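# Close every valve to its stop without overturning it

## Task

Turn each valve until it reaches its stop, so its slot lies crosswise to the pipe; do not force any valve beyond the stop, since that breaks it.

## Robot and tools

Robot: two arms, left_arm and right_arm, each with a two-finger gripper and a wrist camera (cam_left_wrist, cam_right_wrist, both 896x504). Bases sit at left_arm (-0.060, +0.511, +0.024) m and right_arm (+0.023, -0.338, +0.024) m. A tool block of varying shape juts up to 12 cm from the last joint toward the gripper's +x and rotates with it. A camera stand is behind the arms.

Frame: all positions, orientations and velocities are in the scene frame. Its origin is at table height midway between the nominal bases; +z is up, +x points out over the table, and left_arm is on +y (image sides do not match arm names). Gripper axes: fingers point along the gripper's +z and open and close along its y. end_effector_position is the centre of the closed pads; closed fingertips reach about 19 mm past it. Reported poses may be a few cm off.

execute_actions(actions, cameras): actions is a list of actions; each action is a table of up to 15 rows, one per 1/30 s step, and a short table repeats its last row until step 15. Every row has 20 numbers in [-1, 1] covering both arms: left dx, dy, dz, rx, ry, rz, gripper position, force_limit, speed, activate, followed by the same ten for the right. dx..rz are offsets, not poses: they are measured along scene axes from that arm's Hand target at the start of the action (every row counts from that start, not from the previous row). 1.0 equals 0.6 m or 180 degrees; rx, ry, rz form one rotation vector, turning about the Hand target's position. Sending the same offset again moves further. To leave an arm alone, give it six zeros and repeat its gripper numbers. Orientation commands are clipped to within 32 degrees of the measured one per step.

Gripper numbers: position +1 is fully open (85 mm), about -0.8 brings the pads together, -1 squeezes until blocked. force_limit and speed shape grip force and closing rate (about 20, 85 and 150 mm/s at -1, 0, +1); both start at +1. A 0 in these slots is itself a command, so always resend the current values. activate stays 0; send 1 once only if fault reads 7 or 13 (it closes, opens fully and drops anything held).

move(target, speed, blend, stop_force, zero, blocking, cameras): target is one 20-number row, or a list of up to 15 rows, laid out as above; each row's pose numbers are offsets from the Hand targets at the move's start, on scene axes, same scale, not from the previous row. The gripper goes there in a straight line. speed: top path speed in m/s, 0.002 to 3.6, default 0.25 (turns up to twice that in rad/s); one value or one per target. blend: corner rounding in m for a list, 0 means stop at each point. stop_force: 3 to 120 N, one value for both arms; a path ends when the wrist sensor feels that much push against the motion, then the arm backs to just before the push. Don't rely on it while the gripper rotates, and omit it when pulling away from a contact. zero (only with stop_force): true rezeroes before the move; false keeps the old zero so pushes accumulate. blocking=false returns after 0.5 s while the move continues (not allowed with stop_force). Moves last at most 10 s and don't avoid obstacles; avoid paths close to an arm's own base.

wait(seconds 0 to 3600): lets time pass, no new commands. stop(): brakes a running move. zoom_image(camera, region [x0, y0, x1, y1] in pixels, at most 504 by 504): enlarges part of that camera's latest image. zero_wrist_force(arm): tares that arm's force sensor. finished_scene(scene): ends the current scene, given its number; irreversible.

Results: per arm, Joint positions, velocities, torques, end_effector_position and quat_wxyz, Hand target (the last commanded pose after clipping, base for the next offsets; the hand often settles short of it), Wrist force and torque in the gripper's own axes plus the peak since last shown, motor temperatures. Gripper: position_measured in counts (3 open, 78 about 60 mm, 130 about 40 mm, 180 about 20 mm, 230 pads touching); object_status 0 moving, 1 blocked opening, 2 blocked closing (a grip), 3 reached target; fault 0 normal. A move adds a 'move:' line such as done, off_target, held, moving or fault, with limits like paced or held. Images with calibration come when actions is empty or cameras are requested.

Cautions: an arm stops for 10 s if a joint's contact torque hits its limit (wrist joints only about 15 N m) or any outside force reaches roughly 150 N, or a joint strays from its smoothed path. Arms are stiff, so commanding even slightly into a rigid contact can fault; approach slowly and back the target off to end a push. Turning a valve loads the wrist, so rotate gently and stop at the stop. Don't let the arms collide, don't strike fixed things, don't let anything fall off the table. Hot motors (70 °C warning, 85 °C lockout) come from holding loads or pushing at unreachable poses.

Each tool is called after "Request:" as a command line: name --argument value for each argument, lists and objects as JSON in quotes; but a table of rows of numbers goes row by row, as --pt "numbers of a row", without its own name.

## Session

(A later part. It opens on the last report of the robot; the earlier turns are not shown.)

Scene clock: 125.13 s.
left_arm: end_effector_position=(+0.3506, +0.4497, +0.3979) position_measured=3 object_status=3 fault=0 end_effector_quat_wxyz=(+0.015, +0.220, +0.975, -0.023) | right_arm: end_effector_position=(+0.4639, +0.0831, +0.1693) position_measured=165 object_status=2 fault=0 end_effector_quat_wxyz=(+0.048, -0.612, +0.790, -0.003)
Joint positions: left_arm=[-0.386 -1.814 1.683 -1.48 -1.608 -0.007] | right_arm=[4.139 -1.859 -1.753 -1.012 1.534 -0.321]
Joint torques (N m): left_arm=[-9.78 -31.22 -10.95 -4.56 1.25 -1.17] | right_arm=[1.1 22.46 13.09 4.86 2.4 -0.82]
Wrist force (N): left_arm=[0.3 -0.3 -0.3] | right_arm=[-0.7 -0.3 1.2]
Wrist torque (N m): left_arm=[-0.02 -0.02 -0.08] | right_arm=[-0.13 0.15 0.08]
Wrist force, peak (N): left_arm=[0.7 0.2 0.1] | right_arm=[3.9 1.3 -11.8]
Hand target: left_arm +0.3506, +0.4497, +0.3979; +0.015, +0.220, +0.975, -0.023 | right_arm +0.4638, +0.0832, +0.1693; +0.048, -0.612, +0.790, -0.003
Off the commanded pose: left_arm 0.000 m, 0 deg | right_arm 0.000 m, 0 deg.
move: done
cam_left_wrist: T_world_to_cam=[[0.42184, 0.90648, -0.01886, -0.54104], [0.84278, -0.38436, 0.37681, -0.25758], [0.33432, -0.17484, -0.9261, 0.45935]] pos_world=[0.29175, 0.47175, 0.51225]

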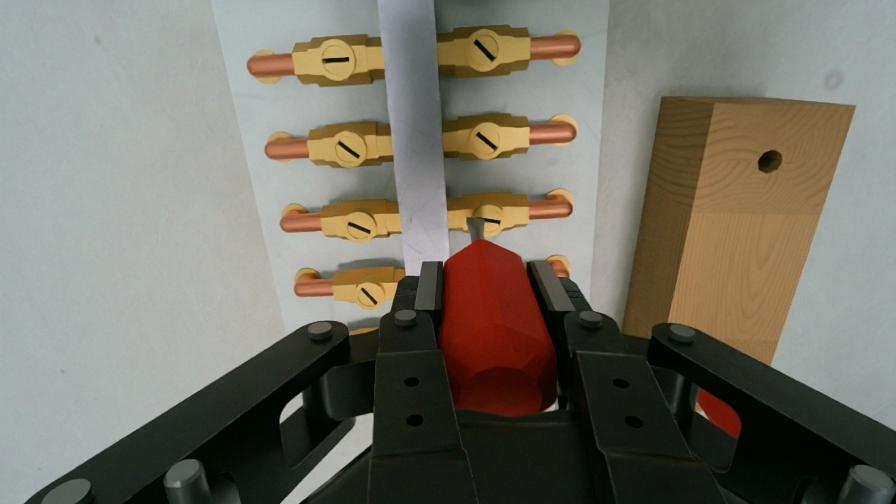

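Request:
move --pt "0 0 0 0 0 0 1 1 1 0 -0.0208 0.0124 0.005 0.0055 -0.0041 0 -0.97 1 -1 0" --pt "0 0 0 0 0 0 1 1 1 0 -0.0047 -0.0045 0 0.0055 -0.0041 0 -0.97 1 -1 0" --speed '[0.06,0.014]' --cameras '["cam_left_wrist"]'

Request:
zoom_image --camera "cam_left_wrist" --region '[448, 200, 502, 242]'

Scene clock: 131.63 s.
left_arm: end_effector_position=(+0.3506, +0.4497, +0.3979) position_measured=3 object_status=3 fault=0 end_effector_quat_wxyz=(+0.015, +0.220, +0.975, -0.023) | right_arm: end_effector_position=(+0.4611, +0.0804, +0.1693) position_measured=165 object_status=2 fault=0 end_effector_quat_wxyz=(+0.058, -0.611, +0.789, +0.000)
Joint positions: left_arm=[-0.386 -1.814 1.683 -1.48 -1.608 -0.007] | right_arm=[4.141 -1.842 -1.783 -0.977 1.533 -0.319]
Joint torques (N m): left_arm=[-10.48 -32.01 -10.92 -4.44 1.19 -1.09] | right_arm=[2.46 18.83 10.08 5.96 1.85 -0.59]
Wrist force (N): left_arm=[0.2 0.0 0.0] | right_arm=[-0.8 -0.3 1.6]
Wrist torque (N m): left_arm=[0.01 0.00 -0.08] | right_arm=[-0.12 0.18 0.08]
Wrist force, peak (N): left_arm=[0.7 0.1 0.3] | right_arm=[-2.4 1.0 1.4]
Hand target: left_arm +0.3506, +0.4497, +0.3979; +0.015, +0.220, +0.975, -0.023 | right_arm +0.4610, +0.0805, +0.1693; +0.058, -0.611, +0.789, +0.000
Off the commanded pose: left_arm 0.000 m, 0 deg | right_arm 0.000 m, 0 deg.
move: done
cam_left_wrist: T_world_to_cam=[[0.42184, 0.90648, -0.01886, -0.54104], [0.84278, -0.38436, 0.37681, -0.25758], [0.33432, -0.17484, -0.9261, 0.45935]] pos_world=[0.29175, 0.47175, 0.51225]

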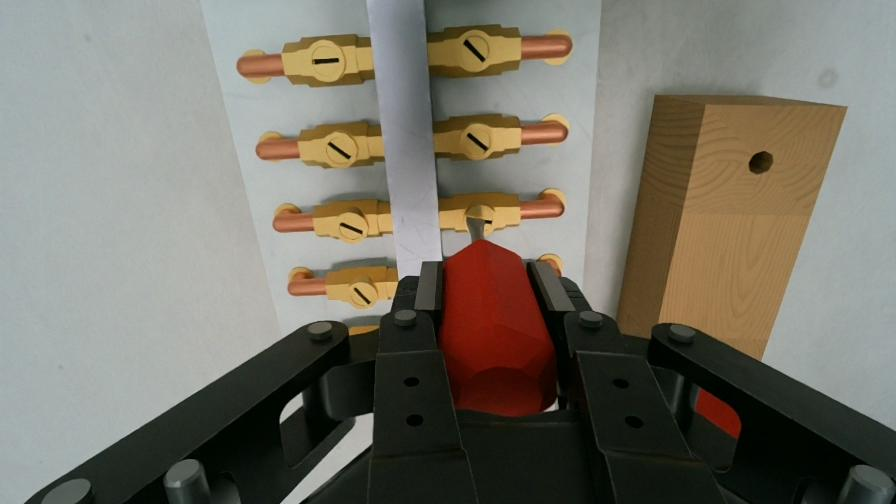

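Scaled by 9.333 from the camera's image (finer frame: 1280x720).

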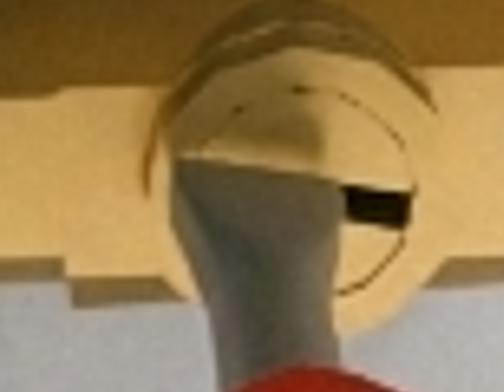

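Request:
move --pt "0 0 0 0 0 0 1 1 1 0 -0.0195 0.0207 0.004 0 0 0 -0.97 1 -1 0" --pt "0 0 0 0 0 0 1 1 1 0 -0.0033 0.0038 0 0 0 0 -0.97 1 -1 0" --speed '[0.06,0.014]' --cameras '["cam_left_wrist"]'

Request:
zoom_image --camera "cam_left_wrist" --region '[448, 200, 502, 242]'

Scene clock: 134.87 s.
left_arm: end_effector_position=(+0.3506, +0.4497, +0.3979) position_measured=3 object_status=3 fault=0 end_effector_quat_wxyz=(+0.015, +0.220, +0.975, -0.023) | right_arm: end_effector_position=(+0.4591, +0.0827, +0.1693) position_measured=165 object_status=2 fault=0 end_effector_quat_wxyz=(+0.058, -0.611, +0.789, +0.000)
Joint positions: left_arm=[-0.386 -1.814 1.683 -1.48 -1.608 -0.007] | right_arm=[4.147 -1.843 -1.783 -0.977 1.532 -0.314]
Joint torques (N m): left_arm=[-10.52 -31.97 -11.23 -4.43 1.25 -1.18] | right_arm=[3.89 18.49 9.57 6.04 1.85 -0.56]
Wrist force (N): left_arm=[0.1 0.0 0.1] | right_arm=[-0.4 -0.3 1.1]
Wrist torque (N m): left_arm=[0.03 0.02 -0.07] | right_arm=[-0.13 0.11 0.08]
Wrist force, peak (N): left_arm=[0.4 -0.2 -0.5] | right_arm=[0.7 -2.6 1.4]
Hand target: left_arm +0.3506, +0.4497, +0.3979; +0.015, +0.220, +0.975, -0.023 | right_arm +0.4590, +0.0828, +0.1693; +0.058, -0.611, +0.789, +0.000
Off the commanded pose: left_arm 0.000 m, 0 deg | right_arm 0.000 m, 0 deg.
move: done
cam_left_wrist: T_world_to_cam=[[0.42184, 0.90648, -0.01886, -0.54104], [0.84278, -0.38436, 0.37681, -0.25758], [0.33432, -0.17484, -0.9261, 0.45935]] pos_world=[0.29175, 0.47175, 0.51225]

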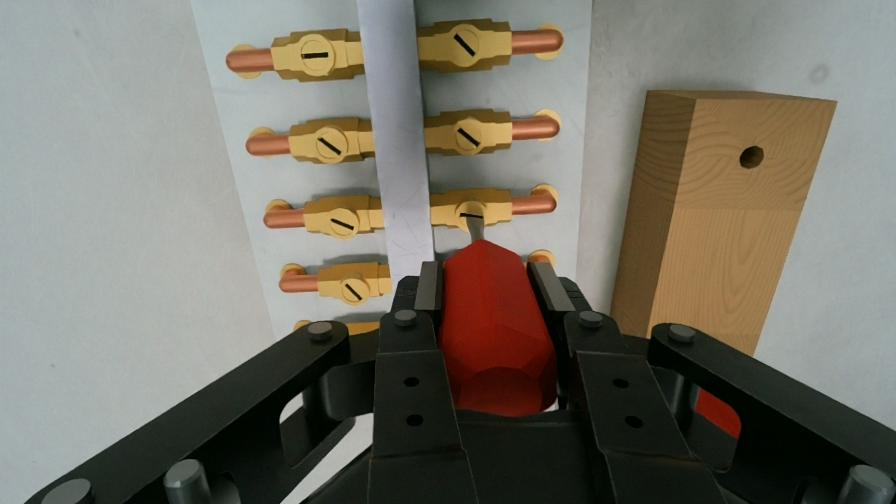

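Scaled by 9.333 from the camera's image (finer frame: 1280x720).

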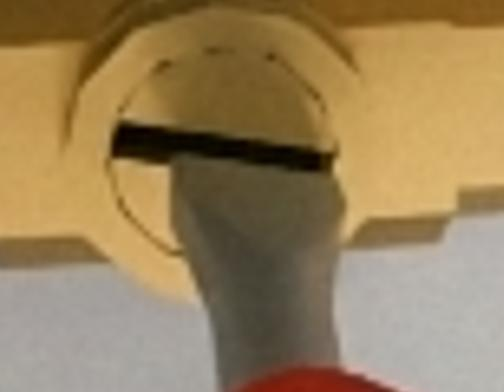

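Request:
move --pt "0 0 0 0 0 0 1 1 1 0 0.003 -0.0007 0 -0.0006 -0.0002 0.0078 -0.97 1 -1 0" --speed '[0.014]' --cameras '["cam_left_wrist"]'

Request:
zoom_image --camera "cam_left_wrist" --region '[448, 200, 502, 242]'

Scene clock: 137.00 s.
left_arm: end_effector_position=(+0.3506, +0.4497, +0.3979) position_measured=3 object_status=3 fault=0 end_effector_quat_wxyz=(+0.015, +0.220, +0.975, -0.023) | right_arm: end_effector_position=(+0.4608, +0.0824, +0.1693) position_measured=165 object_status=2 fault=0 end_effector_quat_wxyz=(+0.058, -0.621, +0.782, +0.000)
Joint positions: left_arm=[-0.386 -1.814 1.683 -1.48 -1.608 -0.007] | right_arm=[4.143 -1.845 -1.779 -0.979 1.534 -0.342]
Joint torques (N m): left_arm=[-9.85 -31.76 -10.93 -4.46 1.27 -1.15] | right_arm=[-9.84 18.92 35.52 -0.07 1.97 1.26]
Wrist force (N): left_arm=[0.2 0.0 0.0] | right_arm=[-0.5 -0.4 1.1]
Wrist torque (N m): left_arm=[0.02 0.00 -0.08] | right_arm=[-0.15 0.12 0.09]
Wrist force, peak (N): left_arm=[0.5 -0.4 -0.4] | right_arm=[-0.7 -0.8 1.5]
Hand target: left_arm +0.3506, +0.4497, +0.3979; +0.015, +0.220, +0.975, -0.023 | right_arm +0.4608, +0.0824, +0.1693; +0.058, -0.621, +0.782, +0.000
Off the commanded pose: left_arm 0.000 m, 0 deg | right_arm 0.000 m, 0 deg.
move: done
cam_left_wrist: T_world_to_cam=[[0.42184, 0.90648, -0.01886, -0.54104], [0.84278, -0.38436, 0.37681, -0.25758], [0.33432, -0.17484, -0.9261, 0.45935]] pos_world=[0.29175, 0.47175, 0.51225]

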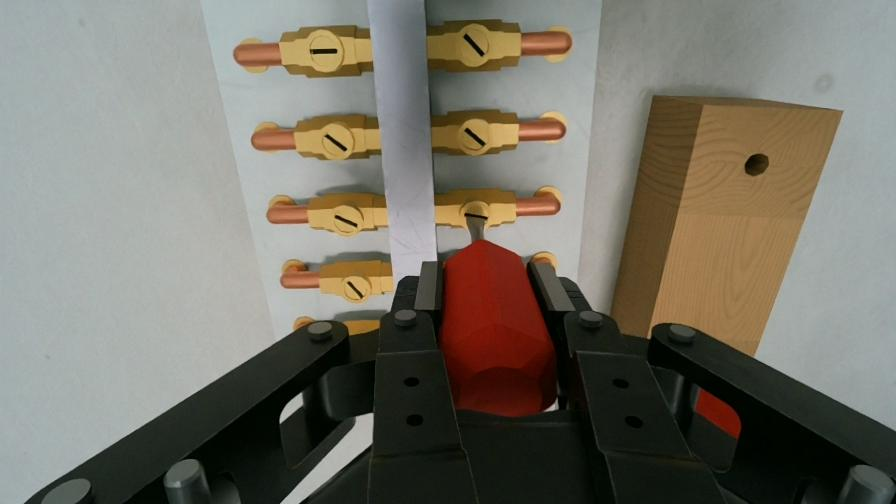

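Scaled by 9.333 from the camera's image (finer frame: 1280x720).

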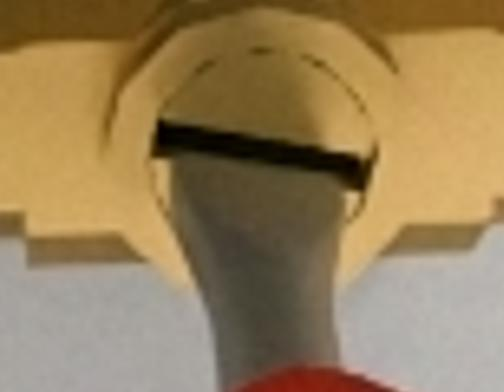

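Request:
move --target '[0,0,0,0,0,0,1,1,1,0, 0.001,-0.0003,-0.0150,0,0,0,-0.97,1,-1,0]' --speed 0.008 --stop_force 8 --cameras '["cam_left_wrist"]'

Request:
zoom_image --camera "cam_left_wrist" --region '[448, 200, 502, 242]'

Scene clock: 139.53 s.
left_arm: end_effector_position=(+0.3506, +0.4497, +0.3979) position_measured=3 object_status=3 fault=0 end_effector_quat_wxyz=(+0.015, +0.220, +0.975, -0.023) | right_arm: end_effector_position=(+0.4611, +0.0823, +0.1659) position_measured=165 object_status=2 fault=0 end_effector_quat_wxyz=(+0.058, -0.621, +0.782, +0.000)
Joint positions: left_arm=[-0.386 -1.814 1.683 -1.48 -1.608 -0.007] | right_arm=[4.143 -1.849 -1.784 -0.97 1.534 -0.342]
Joint torques (N m): left_arm=[-9.83 -31.31 -10.99 -4.37 1.29 -1.1] | right_arm=[3.97 53.13 34.2 -0.2 1.75 2.21]
Wrist force (N): left_arm=[0.4 -0.1 -0.3] | right_arm=[0.7 0.0 -6.8]
Wrist torque (N m): left_arm=[0.01 -0.03 -0.08] | right_arm=[-0.15 0.24 0.09]
Wrist force, peak (N): left_arm=[0.6 0.0 -0.2] | right_arm=[1.0 0.7 -14.3]
Hand target: left_arm +0.3506, +0.4497, +0.3979; +0.015, +0.220, +0.975, -0.023 | right_arm +0.4610, +0.0823, +0.1659; +0.058, -0.621, +0.782, +0.000 (not the last commanded pose)
Off the commanded pose: left_arm 0.000 m, 0 deg | right_arm 0.006 m, 0 deg.
move: contact (right_arm)
cam_left_wrist: T_world_to_cam=[[0.42184, 0.90648, -0.01886, -0.54104], [0.84278, -0.38436, 0.37681, -0.25758], [0.33432, -0.17484, -0.9261, 0.45935]] pos_world=[0.29175, 0.47175, 0.51225]

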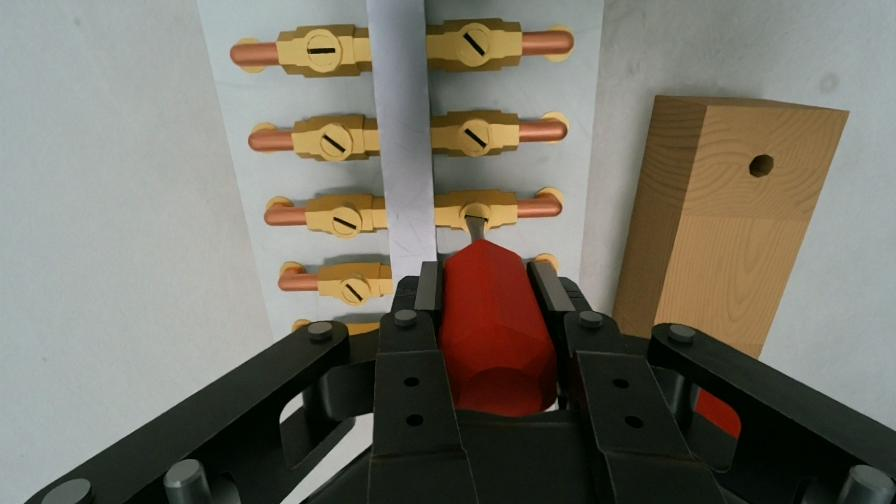

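Scaled by 9.333 from the camera's image (finer frame: 1280x720).

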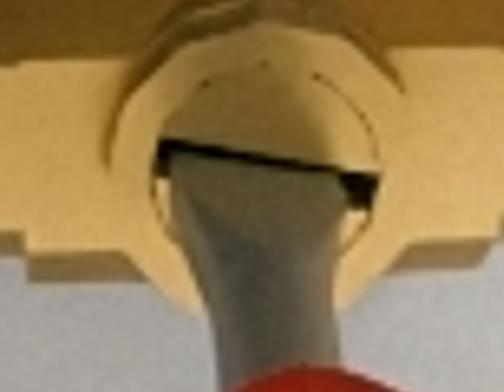

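Request:
move --pt "0 0 0 0 0 0 1 1 1 0 0 0 0.003 0 0 0 -0.97 1 -1 0" --pt "0 0 0 0 0 0 1 1 1 0 -0.0002 -0.0009 0.003 0 0 0 -0.97 1 -1 0" --speed '[0.02,0.01]'

Request:
move --target '[0,0,0,0,0,0,1,1,1,0, 0.0011,0.0003,-0.0150,0,0,0,-0.97,1,-1,0]' --speed 0.008 --stop_force 8 --cameras '["cam_left_wrist"]'

Request:
zoom_image --camera "cam_left_wrist" --region '[448, 200, 502, 242]'

Scene clock: 141.20 s.
left_arm: end_effector_position=(+0.3506, +0.4497, +0.3979) position_measured=3 object_status=3 fault=0 end_effector_quat_wxyz=(+0.015, +0.220, +0.975, -0.023) | right_arm: end_effector_position=(+0.4608, +0.0819, +0.1677) position_measured=165 object_status=2 fault=0 end_effector_quat_wxyz=(+0.058, -0.621, +0.782, +0.000)
Joint positions: left_arm=[-0.386 -1.814 1.683 -1.48 -1.608 -0.007] | right_arm=[4.143 -1.846 -1.783 -0.974 1.534 -0.343]
Joint torques (N m): left_arm=[-9.81 -31.02 -11.24 -4.35 1.21 -1.07] | right_arm=[-12.1 55.03 6.97 6.51 2.12 -2.42]
Wrist force (N): left_arm=[0.6 0.4 0.0] | right_arm=[-0.7 -0.3 1.4]
Wrist torque (N m): left_arm=[0.08 -0.05 -0.08] | right_arm=[-0.13 0.16 0.08]
Wrist force, peak (N): left_arm=[0.7 -0.1 -0.2] | right_arm=[0.5 0.1 -7.7]
Hand target: left_arm +0.3506, +0.4497, +0.3979; +0.015, +0.220, +0.975, -0.023 | right_arm +0.4609, +0.0818, +0.1677; +0.058, -0.621, +0.782, +0.000
Off the commanded pose: left_arm 0.000 m, 0 deg | right_arm 0.000 m, 0 deg.
move: done

Scene clock: 142.90 s.
left_arm: end_effector_position=(+0.3506, +0.4497, +0.3979) position_measured=3 object_status=3 fault=0 end_effector_quat_wxyz=(+0.015, +0.220, +0.975, -0.023) | right_arm: end_effector_position=(+0.4612, +0.0819, +0.1641) position_measured=165 object_status=2 fault=0 end_effector_quat_wxyz=(+0.058, -0.621, +0.782, +0.000)
Joint positions: left_arm=[-0.386 -1.814 1.683 -1.48 -1.608 -0.007] | right_arm=[4.142 -1.851 -1.787 -0.965 1.534 -0.343]
Joint torques (N m): left_arm=[-10.09 -30.7 -11.69 -4.3 1.2 -1.14] | right_arm=[-3.1 56.06 34.36 -0.03 1.96 -0.48]
Wrist force (N): left_arm=[0.3 -0.1 0.2] | right_arm=[-0.3 -1.1 -2.4]
Wrist torque (N m): left_arm=[0.00 -0.02 -0.08] | right_arm=[-0.16 0.09 0.17]
Wrist force, peak (N): left_arm=[0.7 -0.1 -0.2] | right_arm=[0.1 -0.1 -12.5]
Hand target: left_arm +0.3506, +0.4497, +0.3979; +0.015, +0.220, +0.975, -0.023 | right_arm +0.4612, +0.0819, +0.1641; +0.058, -0.621, +0.782, +0.000 (not the last commanded pose)
Off the commanded pose: left_arm 0.000 m, 0 deg | right_arm 0.005 m, 0 deg.
move: contact (right_arm)
cam_left_wrist: T_world_to_cam=[[0.42184, 0.90648, -0.01886, -0.54104], [0.84278, -0.38436, 0.37681, -0.25758], [0.33432, -0.17484, -0.9261, 0.45935]] pos_world=[0.29175, 0.47175, 0.51225]

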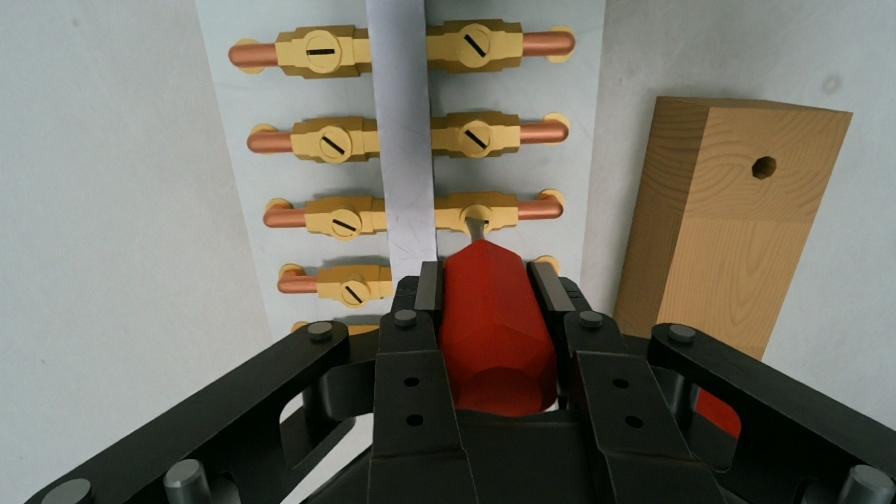

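Scaled by 9.333 from the camera's image (finer frame: 1280x720).

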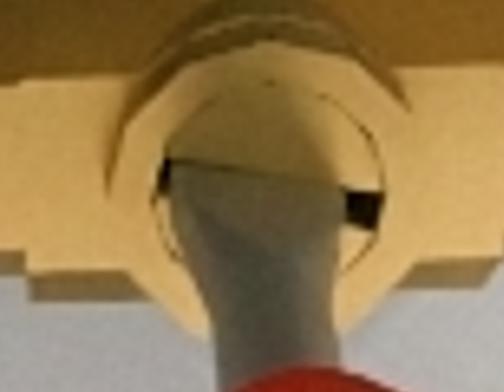

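Request:
move --target '[0,0,0,0,0,0,1,1,1,0, 0.0002,0.0001,-0.003,0,0,0.003,-0.97,1,-1,0]' --speed 0.008 --stop_force 12

Scene clock: 145.23 s.
left_arm: end_effector_position=(+0.3506, +0.4497, +0.3979) position_measured=3 object_status=3 fault=0 end_effector_quat_wxyz=(+0.015, +0.220, +0.975, -0.023) | right_arm: end_effector_position=(+0.4613, +0.0820, +0.1632) position_measured=165 object_status=2 fault=0 end_effector_quat_wxyz=(+0.058, -0.623, +0.780, +0.000)
Joint positions: left_arm=[-0.386 -1.814 1.683 -1.48 -1.608 -0.007] | right_arm=[4.142 -1.852 -1.788 -0.962 1.534 -0.349]
Joint torques (N m): left_arm=[-9.83 -31.37 -11.19 -4.4 1.29 -1.23] | right_arm=[14.35 46.81 29.65 -0.69 -1.98 2.24]
Wrist force (N): left_arm=[0.2 -0.3 -0.4] | right_arm=[0.8 0.2 -16.2]
Wrist torque (N m): left_arm=[-0.03 0.00 -0.08] | right_arm=[-0.28 0.31 0.24]
Wrist force, peak (N): left_arm=[0.2 -0.1 -0.7] | right_arm=[0.9 0.7 -20.1]
Hand target: left_arm +0.3506, +0.4497, +0.3979; +0.015, +0.220, +0.975, -0.023 | right_arm +0.4613, +0.0820, +0.1632; +0.058, -0.623, +0.780, +0.000 (not the last commanded pose)
Off the commanded pose: left_arm 0.000 m, 0 deg | right_arm 0.001 m, 0 deg.
move: contact (right_arm)

Request:
move --target '[0,0,0,0,0,0,1,1,1,0, 0,0,0,0.0205,0.0069,-0.2769,-0.97,1,-1,0]' --speed 0.4

Scene clock: 147.40 s.
left_arm: end_effector_position=(+0.3506, +0.4497, +0.3979) position_measured=3 object_status=3 fault=0 end_effector_quat_wxyz=(+0.015, +0.220, +0.975, -0.023) | right_arm: end_effector_position=(+0.4613, +0.0820, +0.1633) position_measured=165 object_status=2 fault=0 end_effector_quat_wxyz=(+0.064, -0.234, +0.970, +0.007)
Joint positions: left_arm=[-0.386 -1.814 1.683 -1.48 -1.608 -0.007] | right_arm=[4.161 -1.85 -1.788 -0.973 1.49 0.542]
Joint torques (N m): left_arm=[-10.23 -31.52 -11.19 -4.29 1.2 -1.13] | right_arm=[4.28 12.05 24.74 3.79 -0.05 2.75]
Wrist force (N): left_arm=[-0.2 -0.2 0.3] | right_arm=[2.9 -0.8 -10.0]
Wrist torque (N m): left_arm=[-0.01 0.05 -0.08] | right_arm=[-0.33 0.37 -0.67]
Wrist force, peak (N): left_arm=[0.4 -0.3 0.4] | right_arm=[0.8 0.3 -16.7]
Hand target: left_arm +0.3506, +0.4497, +0.3979; +0.015, +0.220, +0.975, -0.023 | right_arm +0.4613, +0.0820, +0.1632; +0.064, -0.234, +0.970, +0.007
Off the commanded pose: left_arm 0.000 m, 0 deg | right_arm 0.000 m, 0 deg.
move: done

Request:
move --target '[0,0,0,0,0,0,1,1,1,0, -0.0007,-0.0002,0,0.0109,0.0037,-0.1470,-0.97,1,-1,0]' --speed 0.3

Request:
move --target '[0,0,0,0,0,0,1,1,1,0, 0,0,0,0.0016,0.0006,-0.0222,-0.97,1,-1,0]' --speed 0.1

Scene clock: 149.23 s.
left_arm: end_effector_position=(+0.3506, +0.4497, +0.3979) position_measured=3 object_status=3 fault=0 end_effector_quat_wxyz=(+0.015, +0.220, +0.975, -0.023) | right_arm: end_effector_position=(+0.4609, +0.0819, +0.1632) position_measured=165 object_status=2 fault=0 end_effector_quat_wxyz=(+0.062, -0.005, +0.998, +0.010)
Joint positions: left_arm=[-0.386 -1.814 1.683 -1.48 -1.608 -0.007] | right_arm=[4.169 -1.855 -1.777 -0.999 1.475 1.014]
Joint torques (N m): left_arm=[-9.92 -31.08 -11.16 -4.41 1.28 -1.13] | right_arm=[5.07 22.65 17.27 2.19 -4.33 3.11]
Wrist force (N): left_arm=[0.3 -0.1 -0.3] | right_arm=[1.5 9.0 -2.5]
Wrist torque (N m): left_arm=[0.01 -0.02 -0.07] | right_arm=[-1.39 0.19 -0.84]
Wrist force, peak (N): left_arm=[0.4 0.0 -0.4] | right_arm=[2.5 0.4 -13.7]
Hand target: left_arm +0.3506, +0.4497, +0.3979; +0.015, +0.220, +0.975, -0.023 | right_arm +0.4609, +0.0819, +0.1632; +0.062, -0.005, +0.998, +0.010
Off the commanded pose: left_arm 0.000 m, 0 deg | right_arm 0.000 m, 0 deg.
move: done

Scene clock: 150.00 s.
left_arm: end_effector_position=(+0.3506, +0.4497, +0.3979) position_measured=3 object_status=3 fault=0 end_effector_quat_wxyz=(+0.015, +0.220, +0.975, -0.023) | right_arm: end_effector_position=(+0.4608, +0.0819, +0.1632) position_measured=165 object_status=2 fault=0 end_effector_quat_wxyz=(+0.062, +0.030, +0.998, +0.010)
Joint positions: left_arm=[-0.386 -1.814 1.683 -1.48 -1.608 -0.007] | right_arm=[4.169 -1.856 -1.774 -1.004 1.473 1.085]
Joint torques (N m): left_arm=[-9.79 -31.17 -11.07 -4.31 1.18 -1.13] | right_arm=[9.54 18.89 26.75 0.55 -6.21 -0.65]
Wrist force (N): left_arm=[0.3 0.0 -0.3] | right_arm=[3.2 9.3 0.2]
Wrist torque (N m): left_arm=[0.01 -0.02 -0.08] | right_arm=[-1.46 0.23 -0.96]
Wrist force, peak (N): left_arm=[0.6 -0.2 0.0] | right_arm=[3.4 9.6 0.3]
Hand target: left_arm +0.3506, +0.4497, +0.3979; +0.015, +0.220, +0.975, -0.023 | right_arm +0.4609, +0.0819, +0.1632; +0.062, +0.030, +0.998, +0.010
Off the commanded pose: left_arm 0.000 m, 0 deg | right_arm 0.000 m, 0 deg.
move: done

Request:
move --target '[0,0,0,0,0,0,1,1,1,0, 0,0.0013,-0.0005,0.0014,0.0005,-0.0194,-0.97,1,-1,0]' --speed 0.1

Request:
move --target '[0,0,0,0,0,0,1,1,1,0, 0,0,0,0.0012,0.0004,-0.0167,-0.97,1,-1,0]' --speed 0.1

Scene clock: 151.47 s.
left_arm: end_effector_position=(+0.3506, +0.4497, +0.3979) position_measured=3 object_status=3 fault=0 end_effector_quat_wxyz=(+0.015, +0.220, +0.975, -0.023) | right_arm: end_effector_position=(+0.4609, +0.0827, +0.1630) position_measured=165 object_status=2 fault=0 end_effector_quat_wxyz=(+0.061, +0.061, +0.996, +0.010)
Joint positions: left_arm=[-0.386 -1.814 1.683 -1.48 -1.608 -0.007] | right_arm=[4.17 -1.859 -1.77 -1.008 1.472 1.147]
Joint torques (N m): left_arm=[-9.9 -30.74 -11.24 -4.27 1.22 -1.11] | right_arm=[10.5 13.33 19.7 2.37 -4.14 -0.86]
Wrist force (N): left_arm=[0.3 -0.1 0.4] | right_arm=[5.1 -0.4 -16.1]
Wrist torque (N m): left_arm=[0.00 -0.01 -0.08] | right_arm=[-0.73 0.41 -0.97]
Wrist force, peak (N): left_arm=[0.3 -0.5 -0.2] | right_arm=[5.0 -1.3 -17.3]
Hand target: left_arm +0.3506, +0.4497, +0.3979; +0.015, +0.220, +0.975, -0.023 | right_arm +0.4609, +0.0827, +0.1629; +0.061, +0.061, +0.996, +0.010
Off the commanded pose: left_arm 0.000 m, 0 deg | right_arm 0.000 m, 0 deg.
move: done

Scene clock: 152.10 s.
left_arm: end_effector_position=(+0.3506, +0.4497, +0.3979) position_measured=3 object_status=3 fault=0 end_effector_quat_wxyz=(+0.015, +0.220, +0.975, -0.023) | right_arm: end_effector_position=(+0.4609, +0.0827, +0.1629) position_measured=165 object_status=2 fault=0 end_effector_quat_wxyz=(+0.061, +0.087, +0.994, +0.011)
Joint positions: left_arm=[-0.386 -1.814 1.683 -1.48 -1.608 -0.007] | right_arm=[4.171 -1.86 -1.768 -1.012 1.471 1.2]
Joint torques (N m): left_arm=[-9.9 -30.82 -11.07 -4.39 1.3 -1.2] | right_arm=[11.35 13.59 23.62 -0.02 -3.85 -0.42]
Wrist force (N): left_arm=[0.4 -0.1 -0.3] | right_arm=[2.5 0.6 -14.5]
Wrist torque (N m): left_arm=[0.01 -0.03 -0.07] | right_arm=[-0.97 0.18 -2.34]
Wrist force, peak (N): left_arm=[0.6 -0.3 0.0] | right_arm=[5.0 -1.0 -17.9]
Hand target: left_arm +0.3506, +0.4497, +0.3979; +0.015, +0.220, +0.975, -0.023 | right_arm +0.4609, +0.0827, +0.1629; +0.061, +0.087, +0.994, +0.011
Off the commanded pose: left_arm 0.000 m, 0 deg | right_arm 0.000 m, 0 deg.
move: done

Request:
move --pt "0 0 0 0 0 0 1 1 1 0 0 0 0 -0.0018 -0.0006 0.025 -0.97 1 -1 0" --pt "0 0 0 0 0 0 1 1 1 0 -0.0015 -0.0005 0.02 -0.0018 -0.0006 0.025 -0.97 1 -1 0" --pt "0 0 0 0 0 0 1 1 1 0 -0.0268 -0.045 0.02 -0.0234 -0.0079 0.3152 -0.97 1 -1 0" --pt "0 0 0 0 0 0 1 1 1 0 -0.0113 -0.0625 0.0102 -0.0234 -0.0079 0.3152 -0.97 1 -1 0" --speed '[0.1,0.04,0.3,0.014]' --blend '[0,0.002,0.002,0]' --cameras '["cam_left_wrist"]'

Request:
zoom_image --camera "cam_left_wrist" --region '[448, 200, 502, 242]'

Scene clock: 158.60 s.
left_arm: end_effector_position=(+0.3506, +0.4497, +0.3979) position_measured=3 object_status=3 fault=0 end_effector_quat_wxyz=(+0.015, +0.220, +0.975, -0.023) | right_arm: end_effector_position=(+0.4542, +0.0451, +0.1690) position_measured=165 object_status=2 fault=0 end_effector_quat_wxyz=(+0.063, -0.398, +0.915, +0.004)
Joint positions: left_arm=[-0.386 -1.814 1.683 -1.48 -1.608 -0.007] | right_arm=[4.129 -1.775 -1.872 -0.955 1.509 0.163]
Joint torques (N m): left_arm=[-10.16 -31.1 -11.47 -4.11 1.23 -1.13] | right_arm=[3.37 18.49 11.39 5.31 2.35 -0.52]
Wrist force (N): left_arm=[-0.1 -0.1 -0.4] | right_arm=[0.0 -1.2 1.4]
Wrist torque (N m): left_arm=[0.01 0.04 -0.08] | right_arm=[-0.27 0.06 0.07]
Wrist force, peak (N): left_arm=[0.7 -0.4 -0.3] | right_arm=[2.2 -0.5 -17.2]
Hand target: left_arm +0.3506, +0.4497, +0.3979; +0.015, +0.220, +0.975, -0.023 | right_arm +0.4541, +0.0452, +0.1691; +0.063, -0.398, +0.915, +0.004
Off the commanded pose: left_arm 0.000 m, 0 deg | right_arm 0.000 m, 0 deg.
move: done
cam_left_wrist: T_world_to_cam=[[0.42184, 0.90648, -0.01886, -0.54104], [0.84278, -0.38436, 0.37681, -0.25758], [0.33432, -0.17484, -0.9261, 0.45935]] pos_world=[0.29175, 0.47175, 0.51225]

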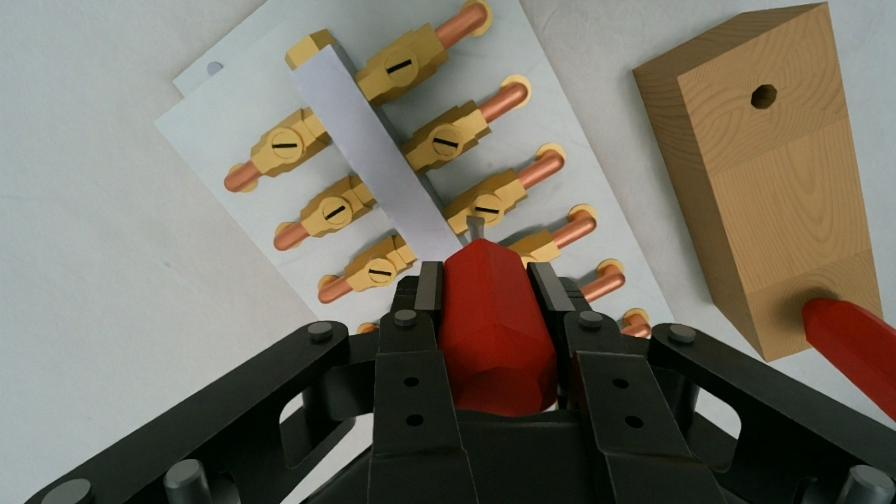

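Scaled by 9.333 from the camera's image (finer frame: 1280x720).

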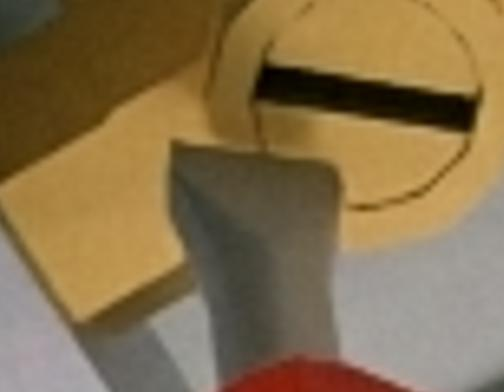

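Request:
move --pt "0 0 0 0 0 0 1 1 1 0 -0.0205 0.0152 0.004 0 0 0.0 -0.97 1 -1 0" --pt "0 0 0 0 0 0 1 1 1 0 -0.005 -0.0023 0 -0.0006 -0.0002 0.0083 -0.97 1 -1 0" --speed '[0.06,0.014]' --cameras '["cam_left_wrist"]'

Request:
zoom_image --camera "cam_left_wrist" --region '[448, 200, 502, 242]'

Scene clock: 163.30 s.
left_arm: end_effector_position=(+0.3506, +0.4497, +0.3979) position_measured=3 object_status=3 fault=0 end_effector_quat_wxyz=(+0.015, +0.220, +0.975, -0.023) | right_arm: end_effector_position=(+0.4512, +0.0437, +0.1690) position_measured=165 object_status=2 fault=0 end_effector_quat_wxyz=(+0.063, -0.410, +0.910, +0.004)
Joint positions: left_arm=[-0.386 -1.814 1.683 -1.48 -1.608 -0.007] | right_arm=[4.131 -1.768 -1.88 -0.953 1.51 0.14]
Joint torques (N m): left_arm=[-9.87 -31.06 -11.1 -4.1 1.29 -1.21] | right_arm=[8.23 16.4 9.67 5.73 1.67 2.3]
Wrist force (N): left_arm=[0.2 -0.2 0.1] | right_arm=[0.1 -1.4 1.5]
Wrist torque (N m): left_arm=[-0.01 -0.01 -0.08] | right_arm=[-0.31 0.05 0.07]
Wrist force, peak (N): left_arm=[0.8 0.1 -0.1] | right_arm=[0.9 -6.1 1.5]
Hand target: left_arm +0.3506, +0.4497, +0.3979; +0.015, +0.220, +0.975, -0.023 | right_arm +0.4511, +0.0438, +0.1691; +0.063, -0.410, +0.910, +0.004
Off the commanded pose: left_arm 0.000 m, 0 deg | right_arm 0.000 m, 0 deg.
move: done
cam_left_wrist: T_world_to_cam=[[0.42184, 0.90648, -0.01886, -0.54104], [0.84278, -0.38436, 0.37681, -0.25758], [0.33432, -0.17484, -0.9261, 0.45935]] pos_world=[0.29175, 0.47175, 0.51225]

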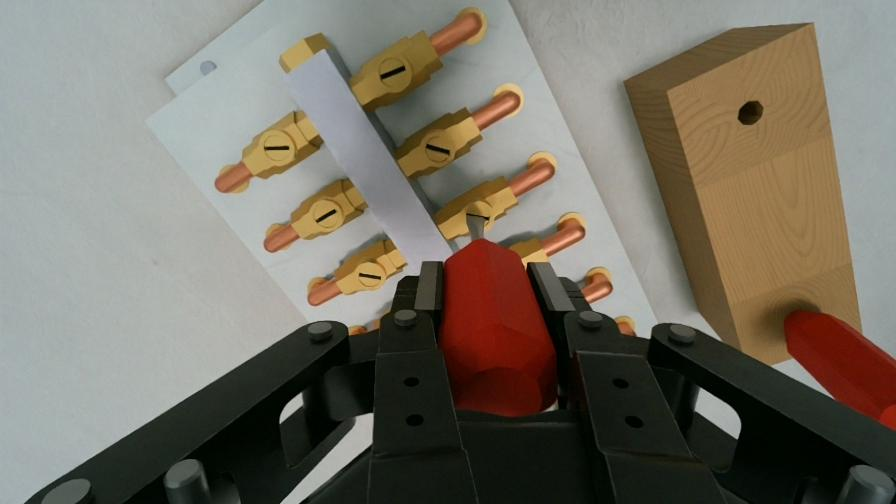

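Scaled by 9.333 from the camera's image (finer frame: 1280x720).

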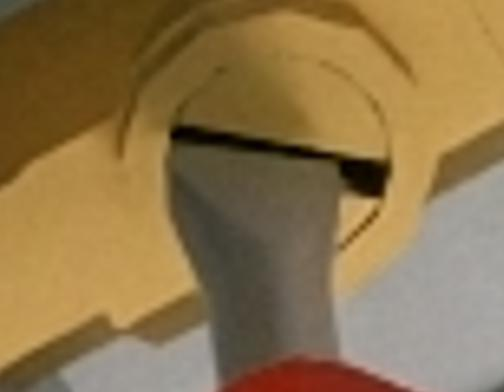

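Request:
move --target '[0,0,0,0,0,0,1,1,1,0, 0.0016,0.0010,-0.0150,0,0,0,-0.97,1,-1,0]' --speed 0.008 --stop_force 8 --cameras '["cam_left_wrist"]'

Request:
zoom_image --camera "cam_left_wrist" --region '[448, 200, 502, 242]'

Scene clock: 166.70 s.
left_arm: end_effector_position=(+0.3506, +0.4497, +0.3979) position_measured=3 object_status=3 fault=0 end_effector_quat_wxyz=(+0.015, +0.220, +0.975, -0.023) | right_arm: end_effector_position=(+0.4515, +0.0441, +0.1648) position_measured=165 object_status=2 fault=0 end_effector_quat_wxyz=(+0.063, -0.410, +0.910, +0.004)
Joint positions: left_arm=[-0.386 -1.814 1.683 -1.48 -1.608 -0.007] | right_arm=[4.131 -1.775 -1.885 -0.942 1.51 0.14]
Joint torques (N m): left_arm=[-9.82 -31.11 -11.27 -4.11 1.17 -1.14] | right_arm=[10.7 54.45 35.76 -0.34 -0.26 -1.45]
Wrist force (N): left_arm=[0.4 -0.2 -0.2] | right_arm=[-3.1 -0.3 1.6]
Wrist torque (N m): left_arm=[-0.02 -0.03 -0.08] | right_arm=[-0.39 -0.12 0.14]
Wrist force, peak (N): left_arm=[0.7 -0.1 -0.2] | right_arm=[0.4 -1.3 -8.9]
Hand target: left_arm +0.3506, +0.4497, +0.3979; +0.015, +0.220, +0.975, -0.023 | right_arm +0.4515, +0.0442, +0.1648; +0.063, -0.410, +0.910, +0.004 (not the last commanded pose)
Off the commanded pose: left_arm 0.000 m, 0 deg | right_arm 0.005 m, 0 deg.
move: contact (right_arm)
cam_left_wrist: T_world_to_cam=[[0.42184, 0.90648, -0.01886, -0.54104], [0.84278, -0.38436, 0.37681, -0.25758], [0.33432, -0.17484, -0.9261, 0.45935]] pos_world=[0.29175, 0.47175, 0.51225]

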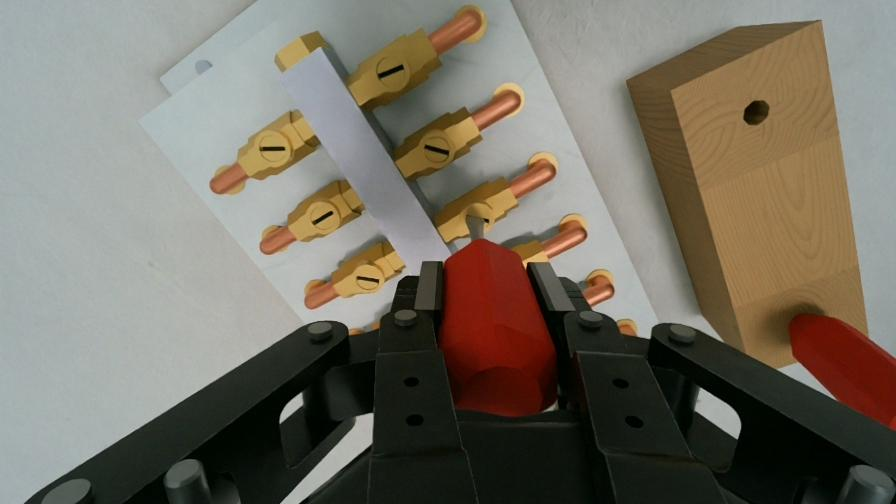

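Scaled by 9.333 from the camera's image (finer frame: 1280x720).

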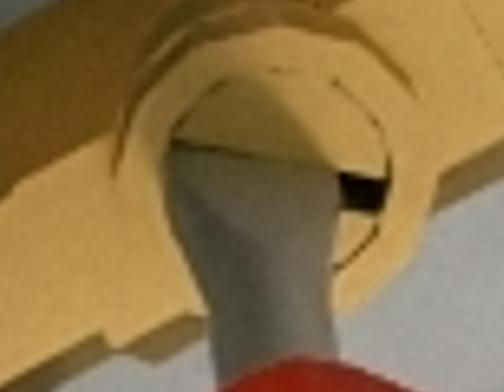

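Request:
move --pt "0 0 0 0 0 0 1 1 1 0 -0.016 0.018 0.007 0 0 0.0 -0.97 1 -1 0" --pt "0 0 0 0 0 0 1 1 1 0 -0.0011 0.0007 0.0055 0 0 0 -0.97 1 -1 0" --speed '[0.06,0.014]' --cameras '["cam_left_wrist"]'

Request:
zoom_image --camera "cam_left_wrist" --region '[448, 200, 502, 242]'

Scene clock: 169.30 s.
left_arm: end_effector_position=(+0.3506, +0.4497, +0.3979) position_measured=3 object_status=3 fault=0 end_effector_quat_wxyz=(+0.015, +0.220, +0.975, -0.023) | right_arm: end_effector_position=(+0.4510, +0.0445, +0.1681) position_measured=165 object_status=2 fault=0 end_effector_quat_wxyz=(+0.063, -0.410, +0.910, +0.004)
Joint positions: left_arm=[-0.386 -1.814 1.683 -1.48 -1.608 -0.007] | right_arm=[4.133 -1.77 -1.881 -0.951 1.51 0.141]
Joint torques (N m): left_arm=[-9.89 -31.54 -11.35 -4.1 1.18 -1.1] | right_arm=[5.42 27.55 8.29 6.34 1.8 -0.39]
Wrist force (N): left_arm=[-0.2 0.0 -0.1] | right_arm=[0.1 -1.4 1.5]
Wrist torque (N m): left_arm=[0.02 0.06 -0.08] | right_arm=[-0.31 0.05 0.06]
Wrist force, peak (N): left_arm=[0.5 0.1 -0.4] | right_arm=[-4.0 -0.5 6.3]
Hand target: left_arm +0.3506, +0.4497, +0.3979; +0.015, +0.220, +0.975, -0.023 | right_arm +0.4509, +0.0446, +0.1681; +0.063, -0.410, +0.910, +0.004
Off the commanded pose: left_arm 0.000 m, 0 deg | right_arm 0.000 m, 0 deg.
move: done
cam_left_wrist: T_world_to_cam=[[0.42184, 0.90648, -0.01886, -0.54104], [0.84278, -0.38436, 0.37681, -0.25758], [0.33432, -0.17484, -0.9261, 0.45935]] pos_world=[0.29175, 0.47175, 0.51225]

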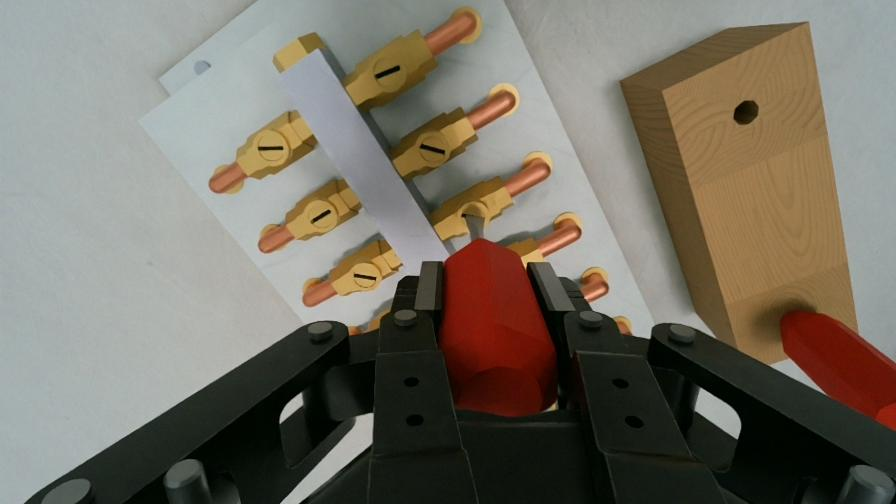

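Scaled by 9.333 from the camera's image (finer frame: 1280x720).

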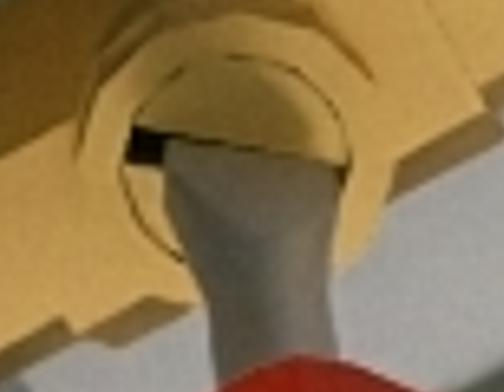

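Request:
move --pt "0 0 0 0 0 0 1 1 1 0 0.0009 0.001 0 0 0 0 -0.97 1 -1 0" --speed '[0.012]'

Request:
move --target '[0,0,0,0,0,0,1,1,1,0, 0.0011,0.0003,-0.0150,0,0,0,-0.97,1,-1,0]' --speed 0.008 --stop_force 10 --cameras '["cam_left_wrist"]'

Request:
zoom_image --camera "cam_left_wrist" --region '[448, 200, 502, 242]'

Scene clock: 170.97 s.
left_arm: end_effector_position=(+0.3506, +0.4497, +0.3979) position_measured=3 object_status=3 fault=0 end_effector_quat_wxyz=(+0.015, +0.220, +0.975, -0.023) | right_arm: end_effector_position=(+0.4514, +0.0452, +0.1680) position_measured=165 object_status=2 fault=0 end_effector_quat_wxyz=(+0.063, -0.410, +0.910, +0.004)
Joint positions: left_arm=[-0.386 -1.814 1.683 -1.48 -1.608 -0.007] | right_arm=[4.133 -1.772 -1.879 -0.951 1.51 0.141]
Joint torques (N m): left_arm=[-10.3 -30.96 -10.89 -4.07 1.22 -1.2] | right_arm=[-10.99 33.52 28.97 -0.18 -0.37 -2.42]
Wrist force (N): left_arm=[0.1 0.2 -0.1] | right_arm=[-0.1 -1.1 1.7]
Wrist torque (N m): left_arm=[0.05 0.01 -0.08] | right_arm=[-0.26 0.09 0.07]
Wrist force, peak (N): left_arm=[0.6 0.2 -0.3] | right_arm=[-0.4 -1.4 1.5]
Hand target: left_arm +0.3506, +0.4497, +0.3979; +0.015, +0.220, +0.975, -0.023 | right_arm +0.4514, +0.0452, +0.1681; +0.063, -0.410, +0.910, +0.004
Off the commanded pose: left_arm 0.000 m, 0 deg | right_arm 0.000 m, 0 deg.
move: done

Scene clock: 172.67 s.
left_arm: end_effector_position=(+0.3506, +0.4497, +0.3979) position_measured=3 object_status=3 fault=0 end_effector_quat_wxyz=(+0.015, +0.220, +0.975, -0.023) | right_arm: end_effector_position=(+0.4517, +0.0453, +0.1644) position_measured=165 object_status=2 fault=0 end_effector_quat_wxyz=(+0.063, -0.410, +0.910, +0.004)
Joint positions: left_arm=[-0.386 -1.814 1.683 -1.48 -1.608 -0.007] | right_arm=[4.132 -1.777 -1.883 -0.941 1.51 0.141]
Joint torques (N m): left_arm=[-9.81 -31.1 -11.24 -4.02 1.21 -1.1] | right_arm=[-2.49 51.28 34.28 -0.16 0.75 -0.34]
Wrist force (N): left_arm=[0.4 0.1 -0.2] | right_arm=[0.3 -0.5 -3.8]
Wrist torque (N m): left_arm=[0.02 -0.04 -0.08] | right_arm=[-0.37 0.05 0.18]
Wrist force, peak (N): left_arm=[0.4 -0.2 -0.4] | right_arm=[1.0 -0.5 -12.8]
Hand target: left_arm +0.3506, +0.4497, +0.3979; +0.015, +0.220, +0.975, -0.023 | right_arm +0.4517, +0.0453, +0.1644; +0.063, -0.410, +0.910, +0.004 (not the last commanded pose)
Off the commanded pose: left_arm 0.000 m, 0 deg | right_arm 0.005 m, 0 deg.
move: contact (right_arm)
cam_left_wrist: T_world_to_cam=[[0.42184, 0.90648, -0.01886, -0.54104], [0.84278, -0.38436, 0.37681, -0.25758], [0.33432, -0.17484, -0.9261, 0.45935]] pos_world=[0.29175, 0.47175, 0.51225]

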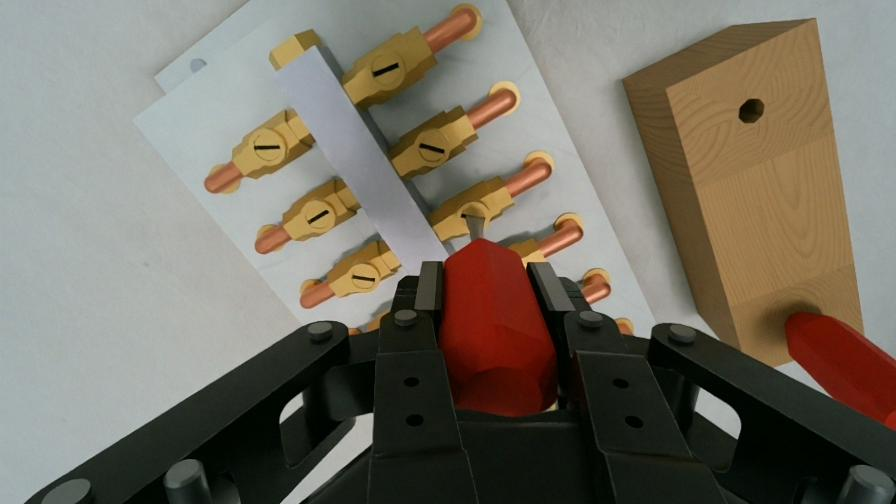

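Scaled by 9.333 from the camera's image (finer frame: 1280x720).

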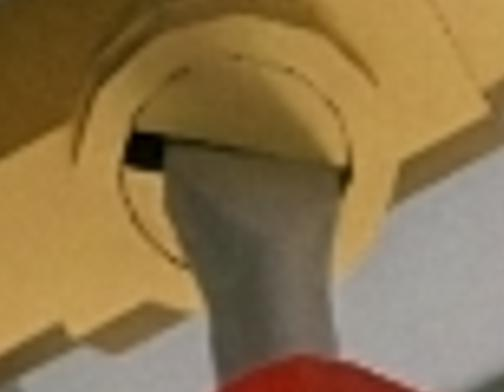

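Request:
move --pt "0 0 0 0 0 0 1 1 1 0 0 0 0.002 0 0 0 -0.97 1 -1 0" --pt "0 0 0 0 0 0 1 1 1 0 0.0004 0.0004 0.002 0 0 0 -0.97 1 -1 0" --speed '[0.02,0.01]'

Request:
move --target '[0,0,0,0,0,0,1,1,1,0, 0.0011,0.0003,-0.0150,0,0,0,-0.97,1,-1,0]' --speed 0.008 --stop_force 10 --cameras '["cam_left_wrist"]'

Request:
zoom_image --camera "cam_left_wrist" --region '[448, 200, 502, 242]'

Scene clock: 175.17 s.
left_arm: end_effector_position=(+0.3506, +0.4497, +0.3979) position_measured=3 object_status=3 fault=0 end_effector_quat_wxyz=(+0.015, +0.220, +0.975, -0.023) | right_arm: end_effector_position=(+0.4519, +0.0456, +0.1658) position_measured=165 object_status=2 fault=0 end_effector_quat_wxyz=(+0.063, -0.410, +0.910, +0.004)
Joint positions: left_arm=[-0.386 -1.814 1.683 -1.48 -1.608 -0.007] | right_arm=[4.132 -1.776 -1.88 -0.945 1.51 0.141]
Joint torques (N m): left_arm=[-10.28 -30.9 -11.28 -3.99 1.18 -1.2] | right_arm=[0.73 14.83 34.23 2.49 1.07 -0.98]
Wrist force (N): left_arm=[0.2 -0.1 -0.3] | right_arm=[0.2 -1.2 1.4]
Wrist torque (N m): left_arm=[0.00 -0.01 -0.08] | right_arm=[-0.27 0.03 0.07]
Wrist force, peak (N): left_arm=[0.6 -0.3 -0.2] | right_arm=[-2.7 -0.2 11.0]
Hand target: left_arm +0.3506, +0.4497, +0.3979; +0.015, +0.220, +0.975, -0.023 | right_arm +0.4519, +0.0455, +0.1656; +0.063, -0.410, +0.910, +0.004
Off the commanded pose: left_arm 0.000 m, 0 deg | right_arm 0.000 m, 0 deg.
move: done

Scene clock: 176.40 s.
left_arm: end_effector_position=(+0.3506, +0.4497, +0.3979) position_measured=3 object_status=3 fault=0 end_effector_quat_wxyz=(+0.015, +0.220, +0.975, -0.023) | right_arm: end_effector_position=(+0.4520, +0.0457, +0.1651) position_measured=165 object_status=2 fault=0 end_effector_quat_wxyz=(+0.063, -0.410, +0.910, +0.004)
Joint positions: left_arm=[-0.386 -1.814 1.683 -1.48 -1.608 -0.007] | right_arm=[4.132 -1.777 -1.881 -0.943 1.51 0.141]
Joint torques (N m): left_arm=[-9.85 -31.34 -11.38 -3.93 1.25 -1.07] | right_arm=[3.91 47.89 33.06 -0.48 1.38 2.2]
Wrist force (N): left_arm=[0.2 0.1 -0.1] | right_arm=[0.2 -0.4 -8.2]
Wrist torque (N m): left_arm=[0.04 -0.01 -0.08] | right_arm=[-0.34 0.10 0.07]
Wrist force, peak (N): left_arm=[0.3 -0.5 0.3] | right_arm=[1.7 -1.2 -17.4]
Hand target: left_arm +0.3506, +0.4497, +0.3979; +0.015, +0.220, +0.975, -0.023 | right_arm +0.4520, +0.0457, +0.1651; +0.063, -0.410, +0.910, +0.004 (not the last commanded pose)
Off the commanded pose: left_arm 0.000 m, 0 deg | right_arm 0.009 m, 0 deg.
move: contact (right_arm)
cam_left_wrist: T_world_to_cam=[[0.42184, 0.90648, -0.01886, -0.54104], [0.84278, -0.38436, 0.37681, -0.25758], [0.33432, -0.17484, -0.9261, 0.45935]] pos_world=[0.29175, 0.47175, 0.51225]

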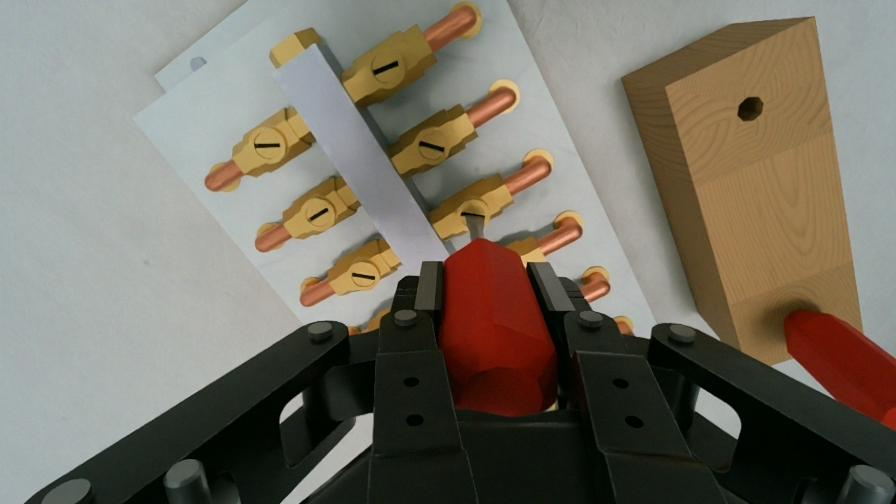

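Scaled by 9.333 from the camera's image (finer frame: 1280x720).

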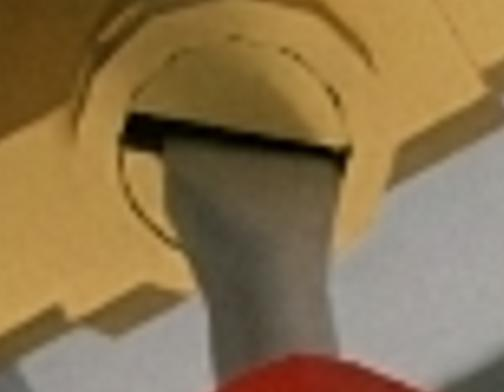

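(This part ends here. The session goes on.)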